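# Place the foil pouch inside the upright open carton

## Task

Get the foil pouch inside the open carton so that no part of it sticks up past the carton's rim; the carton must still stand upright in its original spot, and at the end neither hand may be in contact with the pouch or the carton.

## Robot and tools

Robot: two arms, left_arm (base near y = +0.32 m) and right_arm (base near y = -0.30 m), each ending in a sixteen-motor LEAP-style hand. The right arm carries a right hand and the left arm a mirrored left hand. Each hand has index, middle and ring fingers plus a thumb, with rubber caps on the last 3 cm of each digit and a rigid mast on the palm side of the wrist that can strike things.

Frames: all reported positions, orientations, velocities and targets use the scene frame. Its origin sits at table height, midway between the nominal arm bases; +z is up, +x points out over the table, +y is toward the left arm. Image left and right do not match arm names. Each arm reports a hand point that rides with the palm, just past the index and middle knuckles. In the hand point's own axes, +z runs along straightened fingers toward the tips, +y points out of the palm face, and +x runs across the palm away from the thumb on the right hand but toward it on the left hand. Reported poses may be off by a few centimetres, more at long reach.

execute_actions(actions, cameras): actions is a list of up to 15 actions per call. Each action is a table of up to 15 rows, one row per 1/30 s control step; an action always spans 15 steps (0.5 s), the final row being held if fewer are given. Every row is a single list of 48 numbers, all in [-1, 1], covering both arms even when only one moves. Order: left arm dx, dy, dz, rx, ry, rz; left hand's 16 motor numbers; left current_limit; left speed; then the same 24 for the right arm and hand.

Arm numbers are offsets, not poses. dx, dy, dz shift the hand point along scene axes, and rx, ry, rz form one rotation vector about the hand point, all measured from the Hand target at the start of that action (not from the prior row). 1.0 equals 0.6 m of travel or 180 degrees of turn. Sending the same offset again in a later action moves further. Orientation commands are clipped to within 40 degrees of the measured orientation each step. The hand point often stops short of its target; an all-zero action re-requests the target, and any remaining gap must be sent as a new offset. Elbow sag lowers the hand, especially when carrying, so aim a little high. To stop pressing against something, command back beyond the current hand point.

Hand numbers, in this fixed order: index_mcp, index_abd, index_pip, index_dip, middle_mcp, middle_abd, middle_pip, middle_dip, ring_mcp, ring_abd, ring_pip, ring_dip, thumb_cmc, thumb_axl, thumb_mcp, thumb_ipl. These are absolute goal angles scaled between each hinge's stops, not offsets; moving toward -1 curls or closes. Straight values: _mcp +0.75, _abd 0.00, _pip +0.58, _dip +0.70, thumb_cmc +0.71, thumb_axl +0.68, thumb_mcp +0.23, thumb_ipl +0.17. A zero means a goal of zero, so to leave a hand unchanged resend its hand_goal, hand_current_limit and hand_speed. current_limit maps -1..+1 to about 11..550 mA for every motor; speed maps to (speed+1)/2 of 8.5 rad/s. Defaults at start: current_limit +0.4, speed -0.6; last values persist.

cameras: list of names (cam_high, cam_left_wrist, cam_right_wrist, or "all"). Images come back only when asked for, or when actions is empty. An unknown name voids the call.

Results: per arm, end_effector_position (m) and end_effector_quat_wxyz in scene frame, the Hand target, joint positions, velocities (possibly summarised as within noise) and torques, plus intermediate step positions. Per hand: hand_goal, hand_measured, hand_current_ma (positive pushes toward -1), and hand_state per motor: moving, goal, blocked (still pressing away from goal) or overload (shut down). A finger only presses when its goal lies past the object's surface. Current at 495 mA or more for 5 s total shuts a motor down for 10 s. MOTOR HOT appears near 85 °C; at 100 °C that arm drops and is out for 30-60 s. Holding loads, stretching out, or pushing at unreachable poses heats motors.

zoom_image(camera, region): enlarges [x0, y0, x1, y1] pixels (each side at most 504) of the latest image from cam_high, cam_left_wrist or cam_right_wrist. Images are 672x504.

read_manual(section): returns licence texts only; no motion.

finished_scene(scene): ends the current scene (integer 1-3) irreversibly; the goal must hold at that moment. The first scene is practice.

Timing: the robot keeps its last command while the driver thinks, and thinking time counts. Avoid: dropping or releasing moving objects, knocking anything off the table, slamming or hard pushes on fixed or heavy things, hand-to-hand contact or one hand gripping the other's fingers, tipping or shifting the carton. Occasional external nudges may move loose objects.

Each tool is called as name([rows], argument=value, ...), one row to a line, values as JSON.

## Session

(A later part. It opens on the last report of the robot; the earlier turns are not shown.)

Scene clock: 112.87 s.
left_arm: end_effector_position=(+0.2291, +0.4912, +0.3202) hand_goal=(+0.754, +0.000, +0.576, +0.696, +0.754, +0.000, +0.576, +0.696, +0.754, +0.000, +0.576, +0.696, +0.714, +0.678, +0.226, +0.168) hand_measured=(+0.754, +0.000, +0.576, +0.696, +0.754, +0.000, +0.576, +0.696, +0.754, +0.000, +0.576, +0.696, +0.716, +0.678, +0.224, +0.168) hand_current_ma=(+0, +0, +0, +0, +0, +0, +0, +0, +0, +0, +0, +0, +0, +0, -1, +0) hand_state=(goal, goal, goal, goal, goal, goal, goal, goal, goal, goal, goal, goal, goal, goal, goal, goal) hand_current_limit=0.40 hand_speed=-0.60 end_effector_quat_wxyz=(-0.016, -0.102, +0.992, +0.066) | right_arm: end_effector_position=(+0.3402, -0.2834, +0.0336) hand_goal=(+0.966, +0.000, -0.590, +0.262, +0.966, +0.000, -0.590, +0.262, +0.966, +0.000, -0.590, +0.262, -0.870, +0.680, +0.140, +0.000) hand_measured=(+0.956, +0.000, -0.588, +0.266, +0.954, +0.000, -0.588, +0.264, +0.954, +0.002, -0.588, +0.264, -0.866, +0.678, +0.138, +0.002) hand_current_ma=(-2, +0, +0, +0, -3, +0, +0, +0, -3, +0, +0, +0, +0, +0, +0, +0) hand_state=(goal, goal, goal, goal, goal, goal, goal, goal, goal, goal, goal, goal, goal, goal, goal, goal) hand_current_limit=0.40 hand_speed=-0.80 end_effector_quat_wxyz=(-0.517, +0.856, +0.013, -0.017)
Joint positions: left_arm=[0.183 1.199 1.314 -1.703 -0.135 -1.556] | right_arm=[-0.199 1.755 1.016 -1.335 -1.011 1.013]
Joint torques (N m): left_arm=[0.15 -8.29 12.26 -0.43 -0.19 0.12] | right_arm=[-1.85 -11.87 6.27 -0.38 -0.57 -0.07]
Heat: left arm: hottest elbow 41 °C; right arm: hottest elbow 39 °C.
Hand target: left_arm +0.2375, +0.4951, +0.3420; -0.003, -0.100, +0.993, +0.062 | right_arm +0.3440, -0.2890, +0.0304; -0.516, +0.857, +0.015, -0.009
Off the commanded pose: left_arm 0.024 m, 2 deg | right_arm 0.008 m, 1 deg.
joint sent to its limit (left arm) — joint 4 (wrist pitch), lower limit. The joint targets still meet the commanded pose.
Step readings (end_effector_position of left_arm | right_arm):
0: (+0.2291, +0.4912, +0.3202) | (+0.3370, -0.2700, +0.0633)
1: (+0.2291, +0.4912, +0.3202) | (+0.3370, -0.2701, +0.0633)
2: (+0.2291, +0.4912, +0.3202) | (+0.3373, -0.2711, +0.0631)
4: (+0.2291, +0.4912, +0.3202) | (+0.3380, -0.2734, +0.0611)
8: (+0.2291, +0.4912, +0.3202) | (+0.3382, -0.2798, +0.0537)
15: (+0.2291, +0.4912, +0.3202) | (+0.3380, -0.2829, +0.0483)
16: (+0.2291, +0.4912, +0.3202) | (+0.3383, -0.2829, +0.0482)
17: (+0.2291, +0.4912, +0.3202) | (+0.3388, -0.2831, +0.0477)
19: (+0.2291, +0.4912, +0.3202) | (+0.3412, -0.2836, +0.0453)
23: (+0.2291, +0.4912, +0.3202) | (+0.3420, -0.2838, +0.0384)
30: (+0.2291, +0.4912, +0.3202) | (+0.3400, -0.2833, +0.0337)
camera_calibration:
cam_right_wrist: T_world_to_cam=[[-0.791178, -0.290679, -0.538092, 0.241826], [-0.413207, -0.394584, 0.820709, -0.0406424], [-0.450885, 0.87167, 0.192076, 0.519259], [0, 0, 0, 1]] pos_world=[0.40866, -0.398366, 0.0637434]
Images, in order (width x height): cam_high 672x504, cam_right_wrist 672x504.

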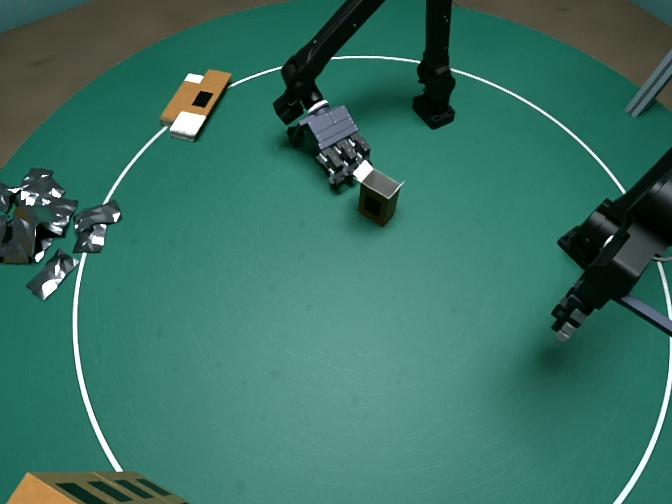

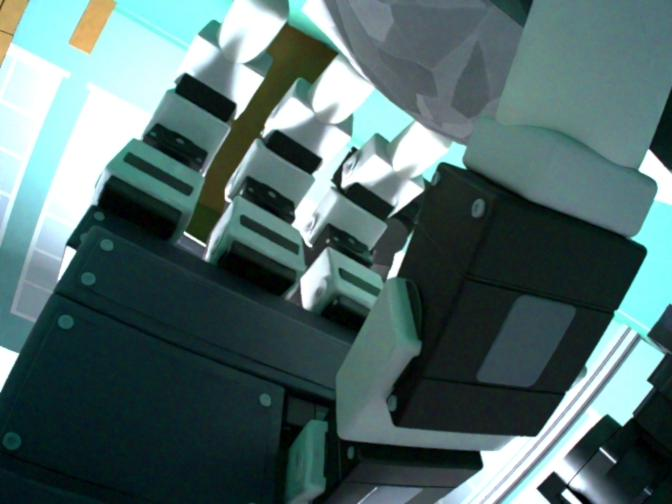

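execute_actions([
  [[0,0,0,0,0,0,0.754,0,0.576,0.696,0.754,0,0.576,0.696,0.754,0,0.576,0.696,0.714,0.678,0.226,0.168,0.4,-0.6,0,0,-0.013,0,0,0,0.965,0,-0.591,0.261,0.965,0,-0.591,0.261,0.965,0,-0.591,0.261,-0.871,0.68,0.14,0.0,0.4,-0.8]],
  [[0,0,0,0,0,0,0.754,0,0.576,0.696,0.754,0,0.576,0.696,0.754,0,0.576,0.696,0.714,0.678,0.226,0.168,0.4,-0.6,0,0,0,0,0,0,0.7,0,-0.591,0.261,0.7,0,-0.591,0.261,0.965,0,-0.591,0.261,-0.871,0.68,0.09,0.0,0.4,-0.8]],
  [[0,0,0,0,0,0,0.754,0,0.576,0.696,0.754,0,0.576,0.696,0.754,0,0.576,0.696,0.714,0.678,0.226,0.168,0.4,-0.6,0,0,0,0,0,0,0.55,0,-0.6,0.261,0.5,0,-0.62,0.261,0.965,0,-0.591,0.261,-0.871,0.68,0.05,-0.04,0.4,-0.8]],
], cameras=["cam_high","cam_right_wrist"])

zoom_image(camera="cam_high", region=[290, 100, 410, 220])

Scene clock: 117.57 s.
left_arm: end_effector_position=(+0.2291, +0.4912, +0.3202) hand_goal=(+0.754, +0.000, +0.576, +0.696, +0.754, +0.000, +0.576, +0.696, +0.754, +0.000, +0.576, +0.696, +0.714, +0.678, +0.226, +0.168) hand_measured=(+0.754, +0.000, +0.576, +0.696, +0.754, +0.000, +0.576, +0.696, +0.754, +0.000, +0.576, +0.696, +0.716, +0.678, +0.224, +0.168) hand_current_ma=(+0, +0, +0, +0, +0, +0, +0, +0, +0, +0, +0, +0, +0, +0, -1, +0) hand_state=(goal, goal, goal, goal, goal, goal, goal, goal, goal, goal, goal, goal, goal, goal, goal, goal) hand_current_limit=0.40 hand_speed=-0.60 end_effector_quat_wxyz=(-0.016, -0.102, +0.992, +0.066) | right_arm: end_effector_position=(+0.3412, -0.2837, +0.0269) hand_goal=(+0.550, +0.000, -0.600, +0.262, +0.500, +0.000, -0.620, +0.262, +0.966, +0.000, -0.590, +0.262, -0.870, +0.680, +0.050, -0.040) hand_measured=(+0.578, +0.000, -0.584, +0.266, +0.580, +0.000, -0.594, +0.270, +0.954, +0.002, -0.588, +0.264, -0.884, +0.678, +0.102, -0.004) hand_current_ma=(+16, +0, +5, +0, +121, +0, +13, +1, -3, +0, +0, +0, -3, +0, +74, +41) hand_state=(blocked, goal, goal, goal, blocked, goal, blocked, goal, goal, goal, goal, goal, goal, goal, blocked, blocked) hand_current_limit=0.40 hand_speed=-0.80 end_effector_quat_wxyz=(-0.516, +0.856, +0.014, -0.015)
Joint positions: left_arm=[0.183 1.199 1.314 -1.703 -0.135 -1.556] | right_arm=[-0.199 1.767 1.012 -1.314 -1.011 1.012]
Joint torques (N m): left_arm=[0.44 -7.94 12.1 -0.31 -0.16 0.12] | right_arm=[-0.44 -11.81 6.13 -0.42 -0.58 -0.08]
Heat: left arm: hottest elbow 41 °C; right arm: hottest elbow 38 °C.
Hand target: left_arm +0.2375, +0.4951, +0.3420; -0.003, -0.100, +0.993, +0.062 | right_arm +0.3441, -0.2890, +0.0227; -0.516, +0.857, +0.015, -0.008
Off the commanded pose: left_arm 0.024 m, 2 deg | right_arm 0.007 m, 1 deg.
joint sent to its limit (left arm) — joint 4 (wrist pitch), lower limit. The joint targets still meet the commanded pose.
Step readings (end_effector_position of left_arm | right_arm):
0: (+0.2291, +0.4912, +0.3202) | (+0.3402, -0.2834, +0.0336)
1: (+0.2291, +0.4912, +0.3202) | (+0.3403, -0.2834, +0.0336)
2: (+0.2291, +0.4912, +0.3202) | (+0.3407, -0.2835, +0.0334)
4: (+0.2291, +0.4912, +0.3202) | (+0.3420, -0.2838, +0.0324)
8: (+0.2291, +0.4912, +0.3202) | (+0.3428, -0.2840, +0.0295)
15: (+0.2291, +0.4912, +0.3202) | (+0.3412, -0.2836, +0.0270)
16: (+0.2291, +0.4912, +0.3202) | (+0.3412, -0.2836, +0.0270)
17: (+0.2291, +0.4912, +0.3202) | (+0.3412, -0.2836, +0.0270)
19: (+0.2291, +0.4912, +0.3202) | (+0.3412, -0.2836, +0.0270)
23: (+0.2291, +0.4912, +0.3202) | (+0.3412, -0.2836, +0.0270)
30: (+0.2291, +0.4912, +0.3202) | (+0.3413, -0.2836, +0.0270)
31: (+0.2291, +0.4912, +0.3202) | (+0.3413, -0.2836, +0.0270)
32: (+0.2291, +0.4912, +0.3202) | (+0.3413, -0.2836, +0.0270)
34: (+0.2291, +0.4912, +0.3202) | (+0.3413, -0.2836, +0.0270)
38: (+0.2291, +0.4912, +0.3202) | (+0.3412, -0.2837, +0.0269)
45: (+0.2291, +0.4912, +0.3202) | (+0.3412, -0.2837, +0.0269)
camera_calibration:
cam_right_wrist: T_world_to_cam=[[-0.788524, -0.291827, -0.541357, 0.237814], [-0.41681, -0.393669, 0.819325, -0.0332177], [-0.452217, 0.8717, 0.188781, 0.521842], [0, 0, 0, 1]] pos_world=[0.409662, -0.398566, 0.0574442]
Images, in order (width x height): cam_high 672x504, cam_right_wrist 672x504.

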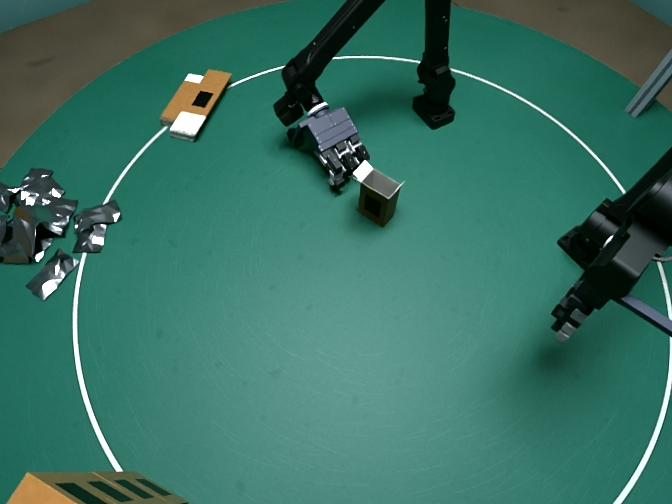

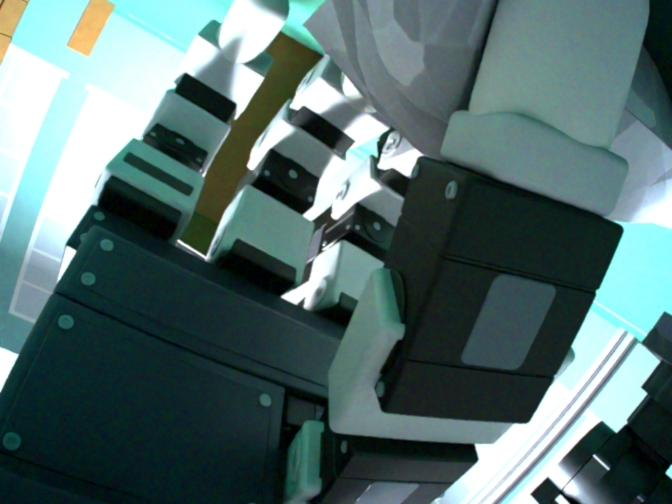

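Scaled by 4.200 from the camera's 672x504 image, which has a finer 960x720 frame.

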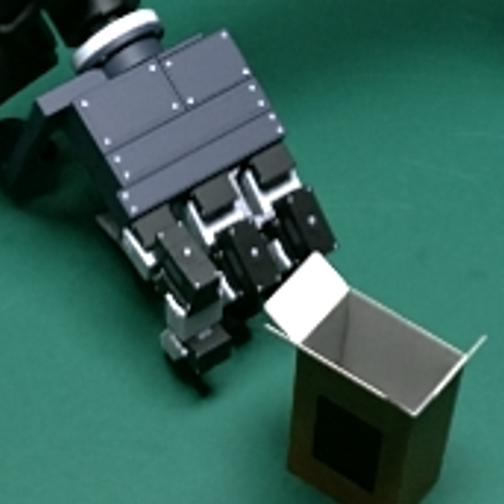

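execute_actions([
  [[0,0,0,0,0,0,0.754,0,0.576,0.696,0.754,0,0.576,0.696,0.754,0,0.576,0.696,0.714,0.678,0.226,0.168,0.4,-0.6,0,0,0.005,0,0,0,0.47,0,-0.63,0.25,0.28,0,-0.65,0.25,0.965,0,-0.591,0.261,-0.871,0.68,-0.02,-0.08,0.4,-0.8]],
  [[0,0,0,0,0,0,0.754,0,0.576,0.696,0.754,0,0.576,0.696,0.754,0,0.576,0.696,0.714,0.678,0.226,0.168,0.4,-0.6,0,0,0.03,0,0,0,0.45,0,-0.63,0.25,0.25,0,-0.66,0.25,0.965,0,-0.591,0.261,-0.871,0.68,-0.02,-0.08,0.4,-0.8]],
  [[0,0,0,0,0,0,0.754,0,0.576,0.696,0.754,0,0.576,0.696,0.754,0,0.576,0.696,0.714,0.678,0.226,0.168,0.4,-0.6,0,0,0.05,0,0,0,0.45,0,-0.63,0.25,0.25,0,-0.66,0.25,0.965,0,-0.591,0.261,-0.871,0.68,-0.02,-0.08,0.4,-0.8]],
], cameras=["cam_high","cam_right_wrist"])

zoom_image(camera="cam_high", region=[290, 100, 410, 220])

Scene clock: 121.90 s.
left_arm: end_effector_position=(+0.2291, +0.4912, +0.3202) hand_goal=(+0.754, +0.000, +0.576, +0.696, +0.754, +0.000, +0.576, +0.696, +0.754, +0.000, +0.576, +0.696, +0.714, +0.678, +0.226, +0.168) hand_measured=(+0.754, +0.000, +0.576, +0.696, +0.754, +0.000, +0.576, +0.696, +0.754, +0.000, +0.576, +0.696, +0.716, +0.678, +0.224, +0.168) hand_current_ma=(+0, +0, +0, +0, +0, +0, +0, +0, +0, +0, +0, +0, +0, +0, -1, +0) hand_state=(goal, goal, goal, goal, goal, goal, goal, goal, goal, goal, goal, goal, goal, goal, goal, goal) hand_current_limit=0.40 hand_speed=-0.60 end_effector_quat_wxyz=(-0.016, -0.102, +0.992, +0.066) | right_arm: end_effector_position=(+0.3285, -0.2805, +0.0615) hand_goal=(+0.450, +0.000, -0.630, +0.250, +0.250, +0.000, -0.660, +0.250, +0.966, +0.000, -0.590, +0.262, -0.870, +0.680, -0.020, -0.080) hand_measured=(+0.526, +0.000, -0.590, +0.264, +0.538, +0.000, -0.594, +0.270, +0.954, +0.002, -0.588, +0.264, -0.898, +0.672, +0.102, -0.004) hand_current_ma=(+107, +0, +29, +4, +385, +0, +74, +7, -3, +0, +0, +0, -14, -2, +380, +166) hand_state=(blocked, goal, blocked, goal, blocked, goal, blocked, goal, goal, goal, goal, goal, blocked, goal, blocked, blocked) hand_current_limit=0.40 hand_speed=-0.80 end_effector_quat_wxyz=(-0.520, +0.854, +0.007, -0.028)
Joint positions: left_arm=[0.183 1.199 1.314 -1.703 -0.135 -1.556] | right_arm=[-0.199 1.696 1.019 -1.424 -1.01 1.012]
Joint torques (N m): left_arm=[0.26 -7.77 12.21 -0.66 -0.18 0.15] | right_arm=[-1.08 -12.86 9.37 -1.44 -0.58 -0.02]
Heat: left arm: hottest elbow 41 °C; right arm: hottest elbow 38 °C.
Hand target: left_arm +0.2375, +0.4951, +0.3420; -0.003, -0.100, +0.993, +0.062 | right_arm +0.3441, -0.2890, +0.0736; -0.516, +0.857, +0.015, -0.009
Off the commanded pose: left_arm 0.024 m, 2 deg | right_arm 0.022 m, 3 deg.
joint sent to its limit (left arm) — joint 4 (wrist pitch), lower limit. The joint targets still meet the commanded pose.
Step readings (end_effector_position of left_arm | right_arm):
0: (+0.2291, +0.4912, +0.3202) | (+0.3412, -0.2837, +0.0269)
1: (+0.2291, +0.4912, +0.3202) | (+0.3412, -0.2837, +0.0269)
2: (+0.2291, +0.4912, +0.3202) | (+0.3412, -0.2837, +0.0269)
4: (+0.2291, +0.4912, +0.3202) | (+0.3412, -0.2837, +0.0269)
8: (+0.2291, +0.4912, +0.3202) | (+0.3412, -0.2837, +0.0269)
15: (+0.2291, +0.4912, +0.3202) | (+0.3412, -0.2837, +0.0269)
16: (+0.2291, +0.4912, +0.3202) | (+0.3412, -0.2837, +0.0269)
17: (+0.2291, +0.4912, +0.3202) | (+0.3411, -0.2836, +0.0270)
19: (+0.2291, +0.4912, +0.3202) | (+0.3396, -0.2832, +0.0277)
23: (+0.2291, +0.4912, +0.3202) | (+0.3365, -0.2825, +0.0296)
30: (+0.2291, +0.4912, +0.3202) | (+0.3358, -0.2823, +0.0325)
31: (+0.2291, +0.4912, +0.3202) | (+0.3356, -0.2822, +0.0329)
32: (+0.2291, +0.4912, +0.3202) | (+0.3345, -0.2820, +0.0339)
34: (+0.2291, +0.4912, +0.3202) | (+0.3308, -0.2811, +0.0392)
38: (+0.2291, +0.4912, +0.3202) | (+0.3276, -0.2803, +0.0527)
45: (+0.2291, +0.4912, +0.3202) | (+0.3290, -0.2807, +0.0612)
camera_calibration:
cam_right_wrist: T_world_to_cam=[[-0.804577, -0.288165, -0.519247, 0.252317], [-0.391552, -0.399969, 0.828681, -0.0762593], [-0.446479, 0.87005, 0.208974, 0.503271], [0, 0, 0, 1]] pos_world=[0.397848, -0.395663, 0.089039]
Images, in order (width x height): cam_high 672x504, cam_right_wrist 672x504.

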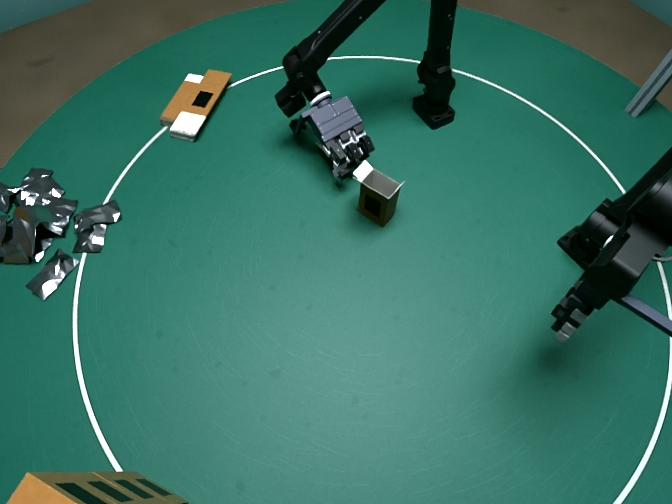

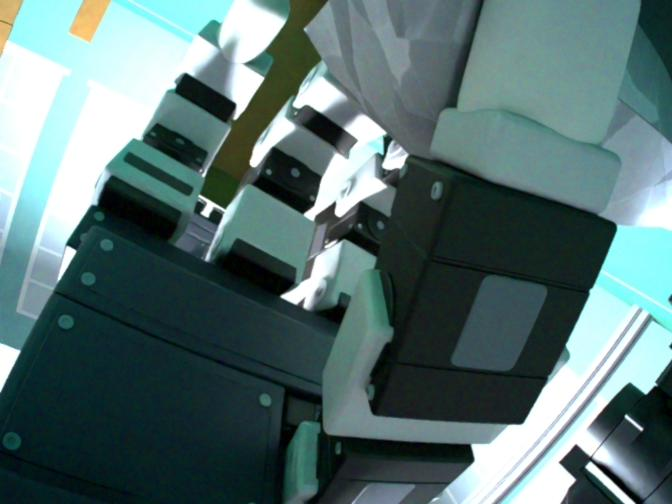

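Scaled by 4.200 from the camera's 672x504 image, which has a finer 960x720 frame.

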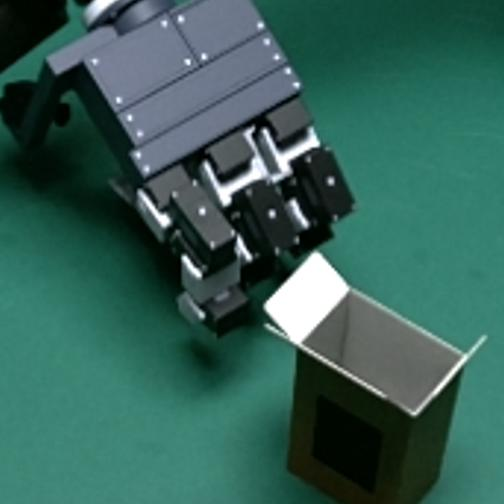

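execute_actions([
  [[0,0,0,0,0,0,0.754,0,0.576,0.696,0.754,0,0.576,0.696,0.754,0,0.576,0.696,0.714,0.678,0.226,0.168,0.4,-0.6,0,0,0.11,0,0,0,0.45,0,-0.63,0.25,0.25,0,-0.66,0.25,0.965,0,-0.591,0.261,-0.871,0.68,-0.02,-0.08,0.4,-0.8]],
  [[0,0,0,0,0,0,0.754,0,0.576,0.696,0.754,0,0.576,0.696,0.754,0,0.576,0.696,0.714,0.678,0.226,0.168,0.4,-0.6,0,0,0.12,0,0,0,0.45,0,-0.63,0.25,0.25,0,-0.66,0.25,0.965,0,-0.591,0.261,-0.871,0.68,-0.02,-0.08,0.4,-0.8]],
  [[0,0,0,0,0,0,0.754,0,0.576,0.696,0.754,0,0.576,0.696,0.754,0,0.576,0.696,0.714,0.678,0.226,0.168,0.4,-0.6,0.002,0.0967,0.12,0.0216,-0.1234,0.0173,0.45,0,-0.63,0.25,0.25,0,-0.66,0.25,0.965,0,-0.591,0.261,-0.871,0.68,-0.02,-0.08,0.4,-0.8]],
  [[0,0,0,0,0,0,0.754,0,0.576,0.696,0.754,0,0.576,0.696,0.754,0,0.576,0.696,0.714,0.678,0.226,0.168,0.4,-0.6,0.002,0.0967,0.03,0.0216,-0.1234,0.0173,0.45,0,-0.63,0.25,0.25,0,-0.66,0.25,0.965,0,-0.591,0.261,-0.871,0.68,-0.02,-0.08,0.4,-0.8]],
], cameras=["cam_high","cam_right_wrist"])

zoom_image(camera="cam_high", region=[290, 70, 430, 210])

Scene clock: 134.90 s.
left_arm: end_effector_position=(+0.2291, +0.4912, +0.3202) hand_goal=(+0.754, +0.000, +0.576, +0.696, +0.754, +0.000, +0.576, +0.696, +0.754, +0.000, +0.576, +0.696, +0.714, +0.678, +0.226, +0.168) hand_measured=(+0.754, +0.000, +0.576, +0.696, +0.754, +0.000, +0.576, +0.696, +0.754, +0.000, +0.576, +0.696, +0.716, +0.678, +0.224, +0.168) hand_current_ma=(+0, +0, +0, +0, +0, +0, +0, +0, +0, +0, +0, +0, +0, +0, -1, +0) hand_state=(goal, goal, goal, goal, goal, goal, goal, goal, goal, goal, goal, goal, goal, goal, goal, goal) hand_current_limit=0.40 hand_speed=-0.60 end_effector_quat_wxyz=(-0.016, -0.102, +0.992, +0.066) | right_arm: end_effector_position=(+0.3463, -0.1787, +0.2920) hand_goal=(+0.450, +0.000, -0.630, +0.250, +0.250, +0.000, -0.660, +0.250, +0.966, +0.000, -0.590, +0.262, -0.870, +0.680, -0.020, -0.080) hand_measured=(+0.524, +0.000, -0.590, +0.264, +0.536, +0.000, -0.594, +0.270, +0.954, +0.002, -0.588, +0.264, -0.898, +0.672, +0.102, -0.004) hand_current_ma=(+102, +0, +29, +4, +385, +0, +74, +7, -3, +0, +0, +0, -14, -2, +380, +166) hand_state=(blocked, goal, blocked, goal, blocked, goal, blocked, goal, goal, goal, goal, goal, blocked, goal, blocked, blocked) hand_current_limit=0.40 hand_speed=-0.80 end_effector_quat_wxyz=(-0.535, +0.759, +0.249, +0.274)
Joint positions: left_arm=[0.183 1.199 1.314 -1.703 -0.135 -1.556] | right_arm=[-0.012 1.068 0.983 -1.162 -1.274 1.118]
Joint torques (N m): left_arm=[0.15 -8.41 12.16 -0.44 -0.16 0.15] | right_arm=[1.32 -6.71 10.62 1.06 -0.76 -0.05]
Heat: left arm: hottest elbow 41 °C; right arm: hottest elbow 38 °C.
Hand target: left_arm +0.2375, +0.4951, +0.3420; -0.003, -0.100, +0.993, +0.062 | right_arm +0.3465, -0.1730, +0.3015; -0.526, +0.758, +0.255, +0.289
Off the commanded pose: left_arm 0.024 m, 2 deg | right_arm 0.011 m, 2 deg.
joint sent to its limit (left arm) — joint 4 (wrist pitch), lower limit. The joint targets still meet the commanded pose.
Step readings (end_effector_position of left_arm | right_arm):
0: (+0.2291, +0.4912, +0.3202) | (+0.3285, -0.2805, +0.0615)
1: (+0.2291, +0.4912, +0.3202) | (+0.3283, -0.2805, +0.0620)
2: (+0.2291, +0.4912, +0.3202) | (+0.3269, -0.2802, +0.0643)
4: (+0.2291, +0.4912, +0.3202) | (+0.3231, -0.2793, +0.0746)
8: (+0.2291, +0.4912, +0.3202) | (+0.3254, -0.2799, +0.1053)
15: (+0.2291, +0.4912, +0.3202) | (+0.3336, -0.2819, +0.1304)
16: (+0.2291, +0.4912, +0.3202) | (+0.3327, -0.2817, +0.1308)
17: (+0.2291, +0.4912, +0.3202) | (+0.3314, -0.2814, +0.1326)
19: (+0.2291, +0.4912, +0.3202) | (+0.3282, -0.2810, +0.1408)
23: (+0.2291, +0.4912, +0.3202) | (+0.3301, -0.2819, +0.1704)
30: (+0.2291, +0.4912, +0.3202) | (+0.3365, -0.2838, +0.2005)
31: (+0.2291, +0.4912, +0.3202) | (+0.3367, -0.2833, +0.2010)
32: (+0.2291, +0.4912, +0.3202) | (+0.3380, -0.2799, +0.2035)
34: (+0.2291, +0.4912, +0.3202) | (+0.3411, -0.2695, +0.2157)
38: (+0.2291, +0.4912, +0.3202) | (+0.3374, -0.2464, +0.2561)
45: (+0.2291, +0.4912, +0.3202) | (+0.3313, -0.2332, +0.2827)
46: (+0.2291, +0.4912, +0.3202) | (+0.3332, -0.2325, +0.2819)
47: (+0.2291, +0.4912, +0.3202) | (+0.3374, -0.2290, +0.2815)
49: (+0.2291, +0.4912, +0.3202) | (+0.3435, -0.2161, +0.2812)
53: (+0.2291, +0.4912, +0.3202) | (+0.3365, -0.1874, +0.2850)
60: (+0.2291, +0.4912, +0.3202) | (+0.3451, -0.1783, +0.3011)
camera_calibration:
cam_right_wrist: T_world_to_cam=[[-0.163835, -0.226824, -0.960057, 0.333501], [-0.792219, -0.549667, 0.265058, 0.0569885], [-0.587833, 0.804001, -0.0896394, 0.498692], [0, 0, 0, 1]] pos_world=[0.392934, -0.293978, 0.349777]
Images, in order (width x height): cam_high 672x504, cam_right_wrist 672x504.

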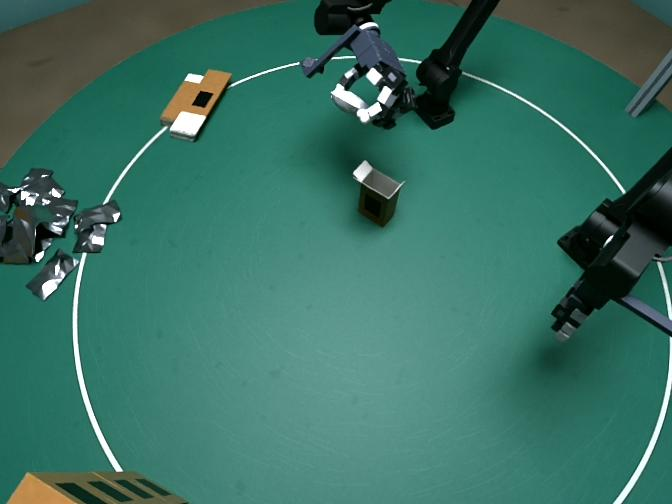

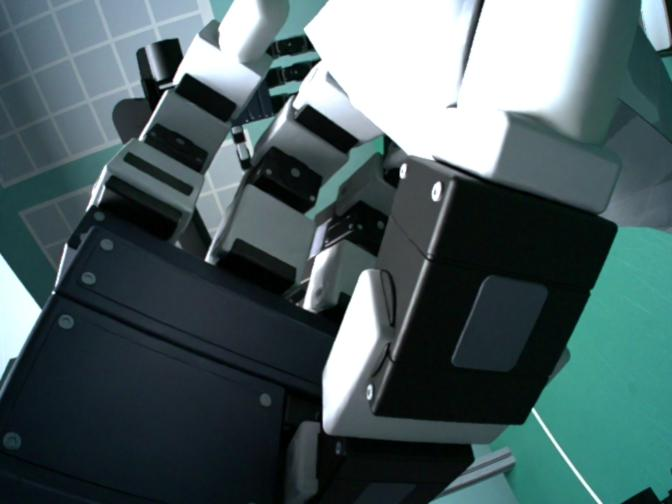

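Scaled by 3.600 from the camera's 672x504 image, which has a finer 960x720 frame.

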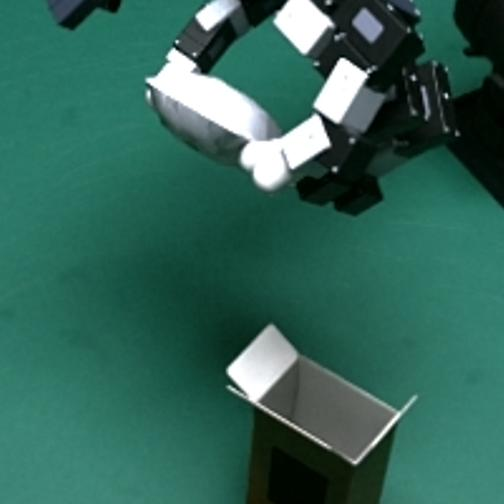

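execute_actions([
  [[0,0,0,0,0,0,0.754,0,0.576,0.696,0.754,0,0.576,0.696,0.754,0,0.576,0.696,0.714,0.678,0.226,0.168,0.4,-0.6,0.002,0.0967,0,0.0216,-0.1234,0.0173,0.45,0,-0.63,0.25,0.25,0,-0.66,0.25,1,0,0.3,0.6,-0.871,0.68,-0.02,-0.08,0.4,-0.8]],
  [[0,0,0,0,0,0,0.754,0,0.576,0.696,0.754,0,0.576,0.696,0.754,0,0.576,0.696,0.714,0.678,0.226,0.168,0.4,-0.6,0.002,0.0967,0,0.0216,-0.1234,0.0173,0.45,0,-0.63,0.25,0.25,0,-0.66,0.25,1,0,0.3,0.6,-0.871,0.68,-0.02,-0.08,0.4,-0.8]],
], cameras=["cam_high","cam_right_wrist"])

zoom_image(camera="cam_high", region=[310, 90, 450, 230])

Scene clock: 139.50 s.
left_arm: end_effector_position=(+0.2291, +0.4912, +0.3202) hand_goal=(+0.754, +0.000, +0.576, +0.696, +0.754, +0.000, +0.576, +0.696, +0.754, +0.000, +0.576, +0.696, +0.714, +0.678, +0.226, +0.168) hand_measured=(+0.754, +0.000, +0.576, +0.696, +0.754, +0.000, +0.576, +0.696, +0.754, +0.000, +0.576, +0.696, +0.716, +0.678, +0.224, +0.168) hand_current_ma=(+0, +0, +0, +0, +0, +0, +0, +0, +0, +0, +0, +0, +0, +0, -1, +0) hand_state=(goal, goal, goal, goal, goal, goal, goal, goal, goal, goal, goal, goal, goal, goal, goal, goal) hand_current_limit=0.40 hand_speed=-0.60 end_effector_quat_wxyz=(-0.016, -0.102, +0.992, +0.066) | right_arm: end_effector_position=(+0.3471, -0.0634, +0.2917) hand_goal=(+0.450, +0.000, -0.630, +0.250, +0.250, +0.000, -0.660, +0.250, +1.000, +0.000, +0.300, +0.600, -0.870, +0.680, -0.020, -0.080) hand_measured=(+0.524, +0.000, -0.590, +0.264, +0.536, +0.000, -0.594, +0.270, +0.996, +0.002, +0.298, +0.598, -0.898, +0.672, +0.102, -0.004) hand_current_ma=(+102, +0, +29, +4, +385, +0, +74, +7, +0, +0, +0, +0, -14, -2, +380, +166) hand_state=(blocked, goal, blocked, goal, blocked, goal, blocked, goal, goal, goal, goal, goal, blocked, goal, blocked, blocked) hand_current_limit=0.40 hand_speed=-0.80 end_effector_quat_wxyz=(-0.452, +0.560, +0.473, +0.508)
Joint positions: left_arm=[0.183 1.199 1.314 -1.703 -0.135 -1.556] | right_arm=[0.333 0.93 0.52 0.229 -1.137 1.433]
Joint torques (N m): left_arm=[0.32 -7.53 12.21 -0.46 -0.19 0.14] | right_arm=[0.56 -4.31 10.59 2.18 0.06 -0.09]
Heat: left arm: hottest elbow 41 °C; right arm: hottest elbow 38 °C.
Hand target: left_arm +0.2375, +0.4951, +0.3420; -0.003, -0.100, +0.993, +0.062 | right_arm +0.3488, -0.0568, +0.3018; -0.454, +0.542, +0.454, +0.542
Off the commanded pose: left_arm 0.024 m, 2 deg | right_arm 0.012 m, 5 deg.
joint sent to its limit (left arm) — joint 4 (wrist pitch), lower limit. The joint targets still meet the commanded pose.
Step readings (end_effector_position of left_arm | right_arm):
0: (+0.2291, +0.4912, +0.3202) | (+0.3462, -0.1787, +0.2920)
1: (+0.2291, +0.4912, +0.3202) | (+0.3465, -0.1781, +0.2918)
2: (+0.2291, +0.4912, +0.3202) | (+0.3481, -0.1753, +0.2923)
4: (+0.2291, +0.4912, +0.3202) | (+0.3473, -0.1612, +0.2918)
8: (+0.2291, +0.4912, +0.3202) | (+0.3352, -0.1303, +0.2870)
15: (+0.2291, +0.4912, +0.3202) | (+0.3473, -0.1220, +0.2921)
16: (+0.2291, +0.4912, +0.3202) | (+0.3488, -0.1219, +0.2926)
17: (+0.2291, +0.4912, +0.3202) | (+0.3501, -0.1196, +0.2938)
19: (+0.2291, +0.4912, +0.3202) | (+0.3483, -0.1059, +0.2947)
23: (+0.2291, +0.4912, +0.3202) | (+0.3383, -0.0739, +0.2883)
30: (+0.2291, +0.4912, +0.3202) | (+0.3474, -0.0654, +0.2913)
camera_calibration:
cam_right_wrist: T_world_to_cam=[[0.575466, -0.117276, -0.809373, 0.0658705], [-0.655905, -0.657319, -0.371106, 0.252542], [-0.488494, 0.744431, -0.455187, 0.474766], [0, 0, 0, 1]] pos_world=[0.359658, -0.179705, 0.363141]
Images, in order (width x height): cam_high 672x504, cam_right_wrist 672x504.

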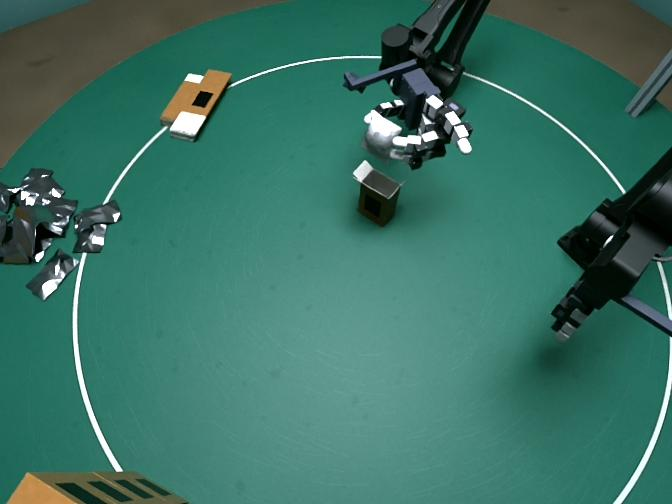

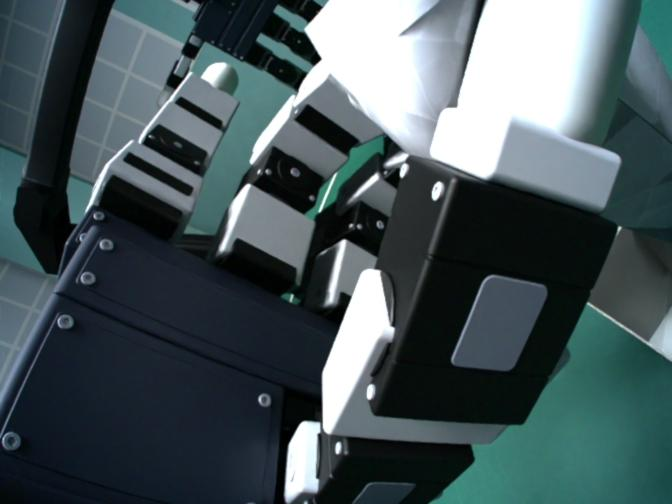

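Scaled by 3.600 from the camera's 672x504 image, which has a finer 960x720 frame.

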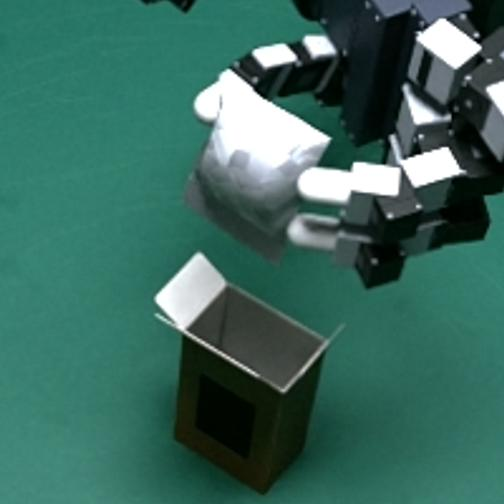

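execute_actions(actions=[], cameras=["cam_high"])

zoom_image(camera="cam_high", region=[310, 90, 450, 230])

Scene clock: 151.07 s.
left_arm: end_effector_position=(+0.2291, +0.4912, +0.3202) hand_goal=(+0.754, +0.000, +0.576, +0.696, +0.754, +0.000, +0.576, +0.696, +0.754, +0.000, +0.576, +0.696, +0.714, +0.678, +0.226, +0.168) hand_measured=(+0.754, +0.000, +0.576, +0.696, +0.754, +0.000, +0.576, +0.696, +0.754, +0.000, +0.576, +0.696, +0.716, +0.678, +0.224, +0.168) hand_current_ma=(+0, +0, +0, +0, +0, +0, +0, +0, +0, +0, +0, +0, +0, +0, -1, +0) hand_state=(goal, goal, goal, goal, goal, goal, goal, goal, goal, goal, goal, goal, goal, goal, goal, goal) hand_current_limit=0.40 hand_speed=-0.60 end_effector_quat_wxyz=(-0.016, -0.102, +0.992, +0.066) | right_arm: end_effector_position=(+0.3471, -0.0634, +0.2916) hand_goal=(+0.450, +0.000, -0.630, +0.250, +0.250, +0.000, -0.660, +0.250, +1.000, +0.000, +0.300, +0.600, -0.870, +0.680, -0.020, -0.080) hand_measured=(+0.524, +0.000, -0.590, +0.264, +0.536, +0.000, -0.594, +0.270, +0.996, +0.002, +0.298, +0.598, -0.898, +0.672, +0.102, -0.004) hand_current_ma=(+102, +0, +29, +4, +385, +0, +74, +7, +0, +0, +0, +0, -14, -2, +380, +166) hand_state=(blocked, goal, blocked, goal, blocked, goal, blocked, goal, goal, goal, goal, goal, blocked, goal, blocked, blocked) hand_current_limit=0.40 hand_speed=-0.80 end_effector_quat_wxyz=(-0.452, +0.561, +0.473, +0.507)
Joint positions: left_arm=[0.183 1.199 1.314 -1.703 -0.135 -1.556] | right_arm=[0.333 0.93 0.52 0.229 -1.137 1.434]
Joint velocities: within noise
Joint torques (N m): left_arm=[0.03 -7.88 12.16 -0.32 -0.24 0.11] | right_arm=[0.44 -4.31 10.76 2.06 0.09 -0.07]
Heat: left arm: hottest elbow 42 °C; right arm: hottest elbow 39 °C.
Hand target: left_arm +0.2375, +0.4951, +0.3420; -0.003, -0.100, +0.993, +0.062 | right_arm +0.3488, -0.0568, +0.3018; -0.454, +0.542, +0.454, +0.542
Off the commanded pose: left_arm 0.024 m, 2 deg | right_arm 0.012 m, 5 deg.
Images, in order (width x height): cam_high 672x504.

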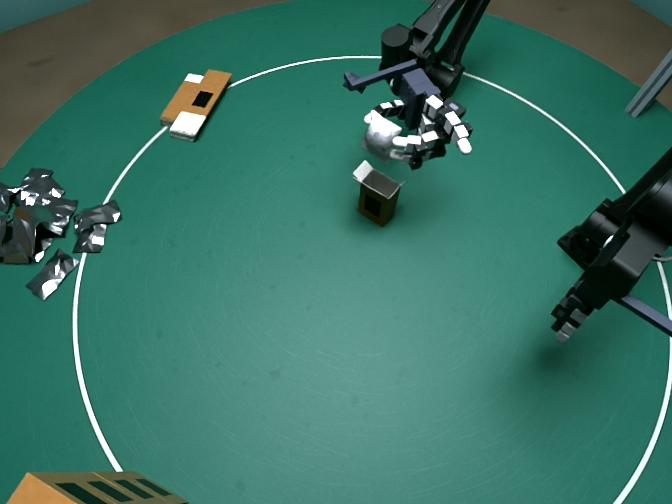

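Scaled by 3.600 from the camera's 672x504 image, which has a finer 960x720 frame.

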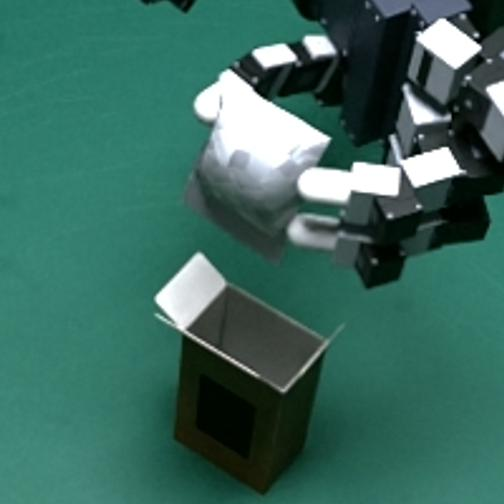

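execute_actions([
  [[0,0,0,0,0,0,0.754,0,0.576,0.696,0.754,0,0.576,0.696,0.754,0,0.576,0.696,0.714,0.678,0.226,0.168,0.4,-0.6,-0.0208,0.0467,-0.05,0,0,0,0.45,0,-0.63,0.25,0.25,0,-0.66,0.25,1,0,0.3,0.6,-0.871,0.68,-0.02,-0.08,0.4,-0.8]],
], cameras=["cam_high"])

zoom_image(camera="cam_high", region=[330, 110, 430, 210])

Scene clock: 160.83 s.
left_arm: end_effector_position=(+0.2291, +0.4912, +0.3202) hand_goal=(+0.754, +0.000, +0.576, +0.696, +0.754, +0.000, +0.576, +0.696, +0.754, +0.000, +0.576, +0.696, +0.714, +0.678, +0.226, +0.168) hand_measured=(+0.754, +0.000, +0.576, +0.696, +0.754, +0.000, +0.576, +0.696, +0.754, +0.000, +0.576, +0.696, +0.716, +0.678, +0.224, +0.168) hand_current_ma=(+0, +0, +0, +0, +0, +0, +0, +0, +0, +0, +0, +0, +0, +0, -1, +0) hand_state=(goal, goal, goal, goal, goal, goal, goal, goal, goal, goal, goal, goal, goal, goal, goal, goal) hand_current_limit=0.40 hand_speed=-0.60 end_effector_quat_wxyz=(-0.016, -0.102, +0.992, +0.066) | right_arm: end_effector_position=(+0.3361, -0.0353, +0.2637) hand_goal=(+0.450, +0.000, -0.630, +0.250, +0.250, +0.000, -0.660, +0.250, +1.000, +0.000, +0.300, +0.600, -0.870, +0.680, -0.020, -0.080) hand_measured=(+0.524, +0.000, -0.590, +0.264, +0.536, +0.000, -0.594, +0.270, +0.998, +0.002, +0.298, +0.598, -0.898, +0.672, +0.102, -0.004) hand_current_ma=(+102, +0, +29, +4, +385, +0, +74, +7, +0, +0, +0, +0, -14, -2, +380, +166) hand_state=(blocked, goal, blocked, goal, blocked, goal, blocked, goal, goal, goal, goal, goal, blocked, goal, blocked, blocked) hand_current_limit=0.40 hand_speed=-0.80 end_effector_quat_wxyz=(-0.452, +0.552, +0.451, +0.535)
Joint positions: left_arm=[0.183 1.199 1.314 -1.703 -0.135 -1.556] | right_arm=[0.464 1.004 0.41 0.562 -0.969 1.56]
Joint torques (N m): left_arm=[0.03 -8.29 12.4 -0.54 -0.19 0.16] | right_arm=[0.38 -3.55 10.13 2.4 0.2 -0.04]
Heat: left arm: hottest elbow 42 °C; right arm: hottest elbow 39 °C.
Hand target: left_arm +0.2375, +0.4951, +0.3420; -0.003, -0.100, +0.993, +0.062 | right_arm +0.3363, -0.0288, +0.2718; -0.454, +0.542, +0.454, +0.542
Off the commanded pose: left_arm 0.024 m, 2 deg | right_arm 0.010 m, 2 deg.
joint sent to its limit (left arm) — joint 4 (wrist pitch), lower limit. The joint targets still meet the commanded pose.
Step readings (end_effector_position of left_arm | right_arm):
0: (+0.2291, +0.4912, +0.3202) | (+0.3471, -0.0634, +0.2916)
1: (+0.2291, +0.4912, +0.3202) | (+0.3476, -0.0636, +0.2912)
2: (+0.2291, +0.4912, +0.3202) | (+0.3492, -0.0636, +0.2912)
4: (+0.2291, +0.4912, +0.3202) | (+0.3487, -0.0596, +0.2888)
8: (+0.2291, +0.4912, +0.3202) | (+0.3344, -0.0409, +0.2705)
15: (+0.2291, +0.4912, +0.3202) | (+0.3350, -0.0355, +0.2584)
Images, in order (width x height): cam_high 672x504.

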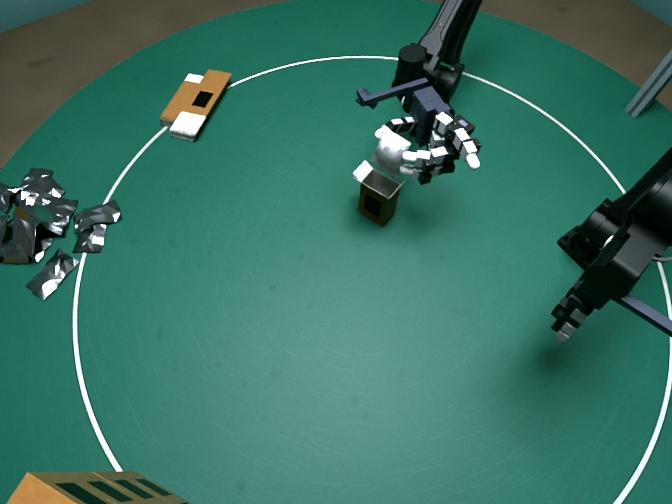

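Scaled by 5.040 from the camera's 672x504 image, which has a finer 960x720 frame.

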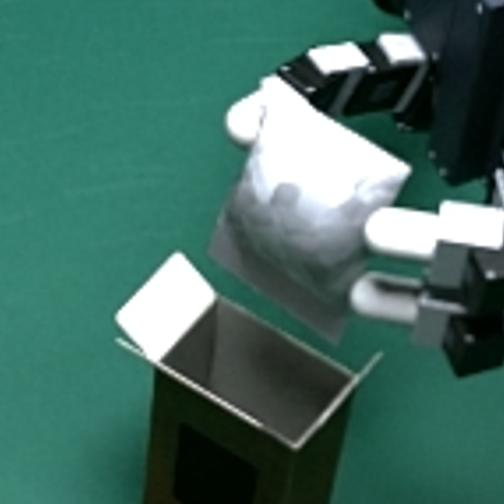

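execute_actions([
  [[0,0,0,0,0,0,0.754,0,0.576,0.696,0.754,0,0.576,0.696,0.754,0,0.576,0.696,0.714,0.678,0.226,0.168,0.4,-0.6,-0.0115,-0.0107,-0.068,0,0,0.05,0.45,0,-0.63,0.25,0.25,0,-0.66,0.25,1,0,0.3,0.6,-0.871,0.68,-0.02,-0.08,0.4,-0.8]],
], cameras=["cam_high"])

zoom_image(camera="cam_high", region=[330, 110, 430, 210])

Scene clock: 170.43 s.
left_arm: end_effector_position=(+0.2291, +0.4912, +0.3202) hand_goal=(+0.754, +0.000, +0.576, +0.696, +0.754, +0.000, +0.576, +0.696, +0.754, +0.000, +0.576, +0.696, +0.714, +0.678, +0.226, +0.168) hand_measured=(+0.754, +0.000, +0.576, +0.696, +0.754, +0.000, +0.576, +0.696, +0.754, +0.000, +0.576, +0.696, +0.716, +0.678, +0.224, +0.168) hand_current_ma=(+0, +0, +0, +0, +0, +0, +0, +0, +0, +0, +0, +0, +0, +0, -1, +0) hand_state=(goal, goal, goal, goal, goal, goal, goal, goal, goal, goal, goal, goal, goal, goal, goal, goal) hand_current_limit=0.40 hand_speed=-0.60 end_effector_quat_wxyz=(-0.016, -0.102, +0.992, +0.066) | right_arm: end_effector_position=(+0.3220, -0.0320, +0.2241) hand_goal=(+0.450, +0.000, -0.630, +0.250, +0.250, +0.000, -0.660, +0.250, +1.000, +0.000, +0.300, +0.600, -0.870, +0.680, -0.020, -0.080) hand_measured=(+0.524, +0.000, -0.590, +0.264, +0.536, +0.000, -0.594, +0.270, +1.000, +0.002, +0.298, +0.598, -0.892, +0.672, +0.102, -0.004) hand_current_ma=(+101, +0, +29, +4, +385, +0, +74, +7, +0, +0, +0, +0, -10, -2, +380, +166) hand_state=(blocked, goal, blocked, goal, blocked, goal, blocked, goal, goal, goal, goal, goal, blocked, goal, blocked, blocked) hand_current_limit=0.40 hand_speed=-0.80 end_effector_quat_wxyz=(+0.499, -0.510, -0.497, -0.494)
Joint positions: left_arm=[0.183 1.199 1.314 -1.703 -0.135 -1.556] | right_arm=[0.393 1.16 0.367 0.757 -1.217 1.554]
Joint torques (N m): left_arm=[-0.32 -7.88 12.18 -0.4 -0.16 0.14] | right_arm=[-1.14 -3.96 8.76 1.99 -0.11 -0.06]
Heat: left arm: hottest elbow 42 °C; right arm: hottest elbow 39 °C.
Hand target: left_arm +0.2375, +0.4951, +0.3420; -0.003, -0.100, +0.993, +0.062 | right_arm +0.3293, -0.0352, +0.2309; +0.495, -0.504, -0.495, -0.505
Off the commanded pose: left_arm 0.024 m, 2 deg | right_arm 0.011 m, 1 deg.
joint sent to its limit (left arm) — joint 4 (wrist pitch), lower limit. The joint targets still meet the commanded pose.
Step readings (end_effector_position of left_arm | right_arm):
0: (+0.2291, +0.4912, +0.3202) | (+0.3360, -0.0353, +0.2636)
1: (+0.2291, +0.4912, +0.3202) | (+0.3349, -0.0344, +0.2633)
2: (+0.2291, +0.4912, +0.3202) | (+0.3308, -0.0314, +0.2631)
4: (+0.2291, +0.4912, +0.3202) | (+0.3204, -0.0252, +0.2572)
8: (+0.2291, +0.4912, +0.3202) | (+0.3173, -0.0288, +0.2285)
15: (+0.2291, +0.4912, +0.3202) | (+0.3218, -0.0327, +0.2182)
Images, in order (width x height): cam_high 672x504.

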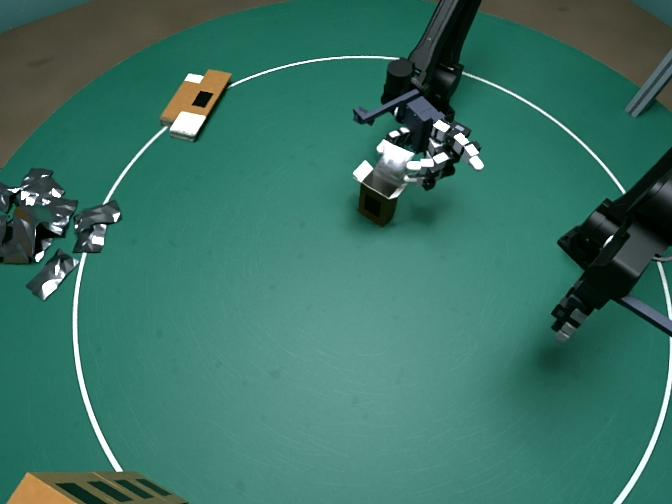

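Scaled by 5.040 from the camera's 672x504 image, which has a finer 960x720 frame.

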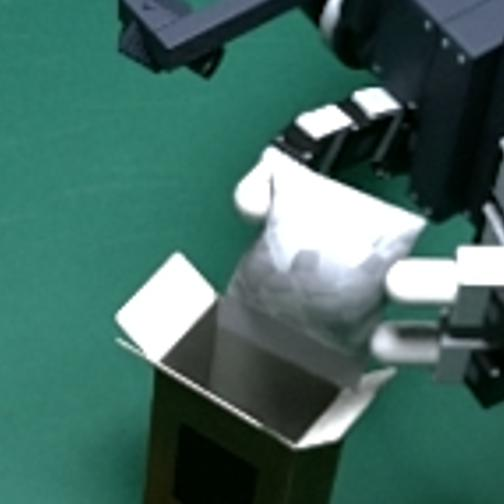

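zoom_image(camera="cam_high", region=[350, 140, 414, 204])

Scaled by 7.875 from the camera's 672x504 image, which has a finer 960x720 frame.

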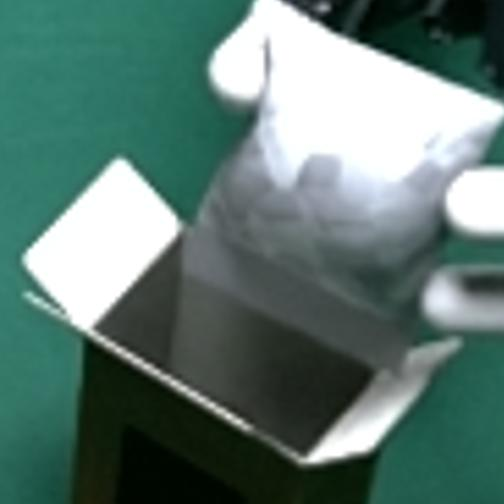

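execute_actions([
  [[0,0,0,0,0,0,0.754,0,0.576,0.696,0.754,0,0.576,0.696,0.754,0,0.576,0.696,0.714,0.678,0.226,0.168,0.4,-0.6,0.0083,-0.022,0,0,0,0,0.45,0,-0.63,0.25,0.25,0,-0.66,0.25,1,0,0.3,0.6,-0.871,0.68,-0.02,-0.08,0.4,-0.8]],
], cameras=["cam_high"])

zoom_image(camera="cam_high", region=[350, 140, 414, 204])

Scene clock: 178.23 s.
left_arm: end_effector_position=(+0.2291, +0.4912, +0.3202) hand_goal=(+0.754, +0.000, +0.576, +0.696, +0.754, +0.000, +0.576, +0.696, +0.754, +0.000, +0.576, +0.696, +0.714, +0.678, +0.226, +0.168) hand_measured=(+0.754, +0.000, +0.576, +0.696, +0.754, +0.000, +0.576, +0.696, +0.754, +0.000, +0.576, +0.696, +0.716, +0.678, +0.224, +0.168) hand_current_ma=(+0, +0, +0, +0, +0, +0, +0, +0, +0, +0, +0, +0, +0, +0, -1, +0) hand_state=(goal, goal, goal, goal, goal, goal, goal, goal, goal, goal, goal, goal, goal, goal, goal, goal) hand_current_limit=0.40 hand_speed=-0.60 end_effector_quat_wxyz=(-0.016, -0.102, +0.992, +0.066) | right_arm: end_effector_position=(+0.3272, -0.0452, +0.2238) hand_goal=(+0.450, +0.000, -0.630, +0.250, +0.250, +0.000, -0.660, +0.250, +1.000, +0.000, +0.300, +0.600, -0.870, +0.680, -0.020, -0.080) hand_measured=(+0.524, +0.000, -0.590, +0.264, +0.536, +0.000, -0.594, +0.270, +1.000, +0.002, +0.298, +0.598, -0.892, +0.672, +0.102, -0.004) hand_current_ma=(+101, +0, +29, +4, +385, +0, +74, +7, +0, +0, +0, +0, -10, -2, +380, +166) hand_state=(blocked, goal, blocked, goal, blocked, goal, blocked, goal, goal, goal, goal, goal, blocked, goal, blocked, blocked) hand_current_limit=0.40 hand_speed=-0.80 end_effector_quat_wxyz=(+0.500, -0.509, -0.496, -0.495)
Joint positions: left_arm=[0.183 1.199 1.314 -1.703 -0.135 -1.556] | right_arm=[0.342 1.167 0.367 0.77 -1.268 1.56]
Joint torques (N m): left_arm=[-0.26 -7.88 12.15 -0.55 -0.19 0.11] | right_arm=[-2.08 -4.13 8.96 2.17 -0.14 -0.05]
Heat: left arm: hottest elbow 42 °C; right arm: hottest elbow 39 °C.
Hand target: left_arm +0.2375, +0.4951, +0.3420; -0.003, -0.100, +0.993, +0.062 | right_arm +0.3344, -0.0485, +0.2307; +0.496, -0.505, -0.495, -0.505
Off the commanded pose: left_arm 0.024 m, 2 deg | right_arm 0.011 m, 1 deg.
joint sent to its limit (left arm) — joint 4 (wrist pitch), lower limit. The joint targets still meet the commanded pose.
Step readings (end_effector_position of left_arm | right_arm):
0: (+0.2291, +0.4912, +0.3202) | (+0.3220, -0.0320, +0.2239)
1: (+0.2291, +0.4912, +0.3202) | (+0.3219, -0.0321, +0.2239)
2: (+0.2291, +0.4912, +0.3202) | (+0.3213, -0.0325, +0.2239)
4: (+0.2291, +0.4912, +0.3202) | (+0.3209, -0.0350, +0.2239)
8: (+0.2291, +0.4912, +0.3202) | (+0.3262, -0.0434, +0.2237)
15: (+0.2291, +0.4912, +0.3202) | (+0.3272, -0.0452, +0.2237)
Images, in order (width x height): cam_high 672x504.

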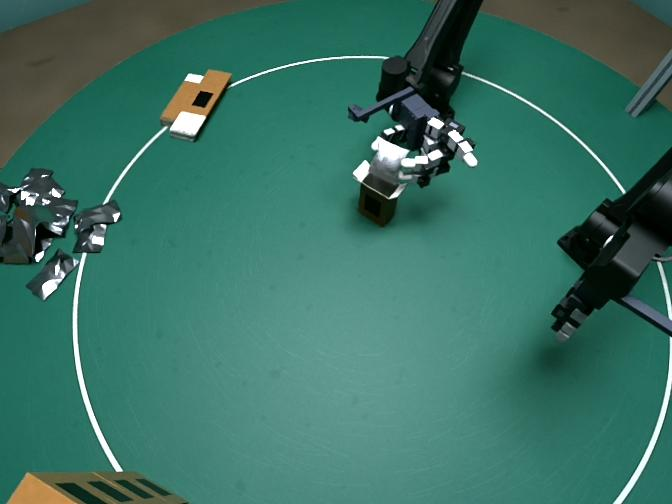

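Scaled by 7.875 from the camera's 672x504 image, which has a finer 960x720 frame.

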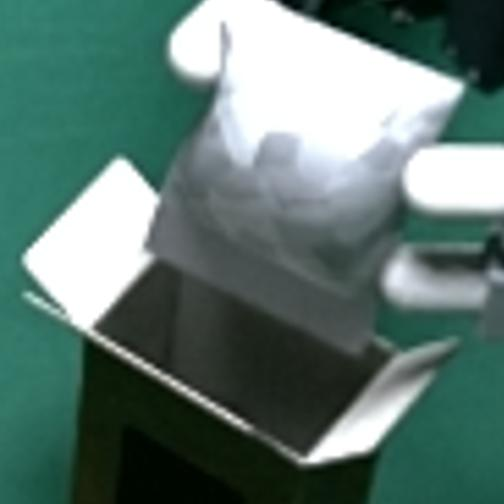

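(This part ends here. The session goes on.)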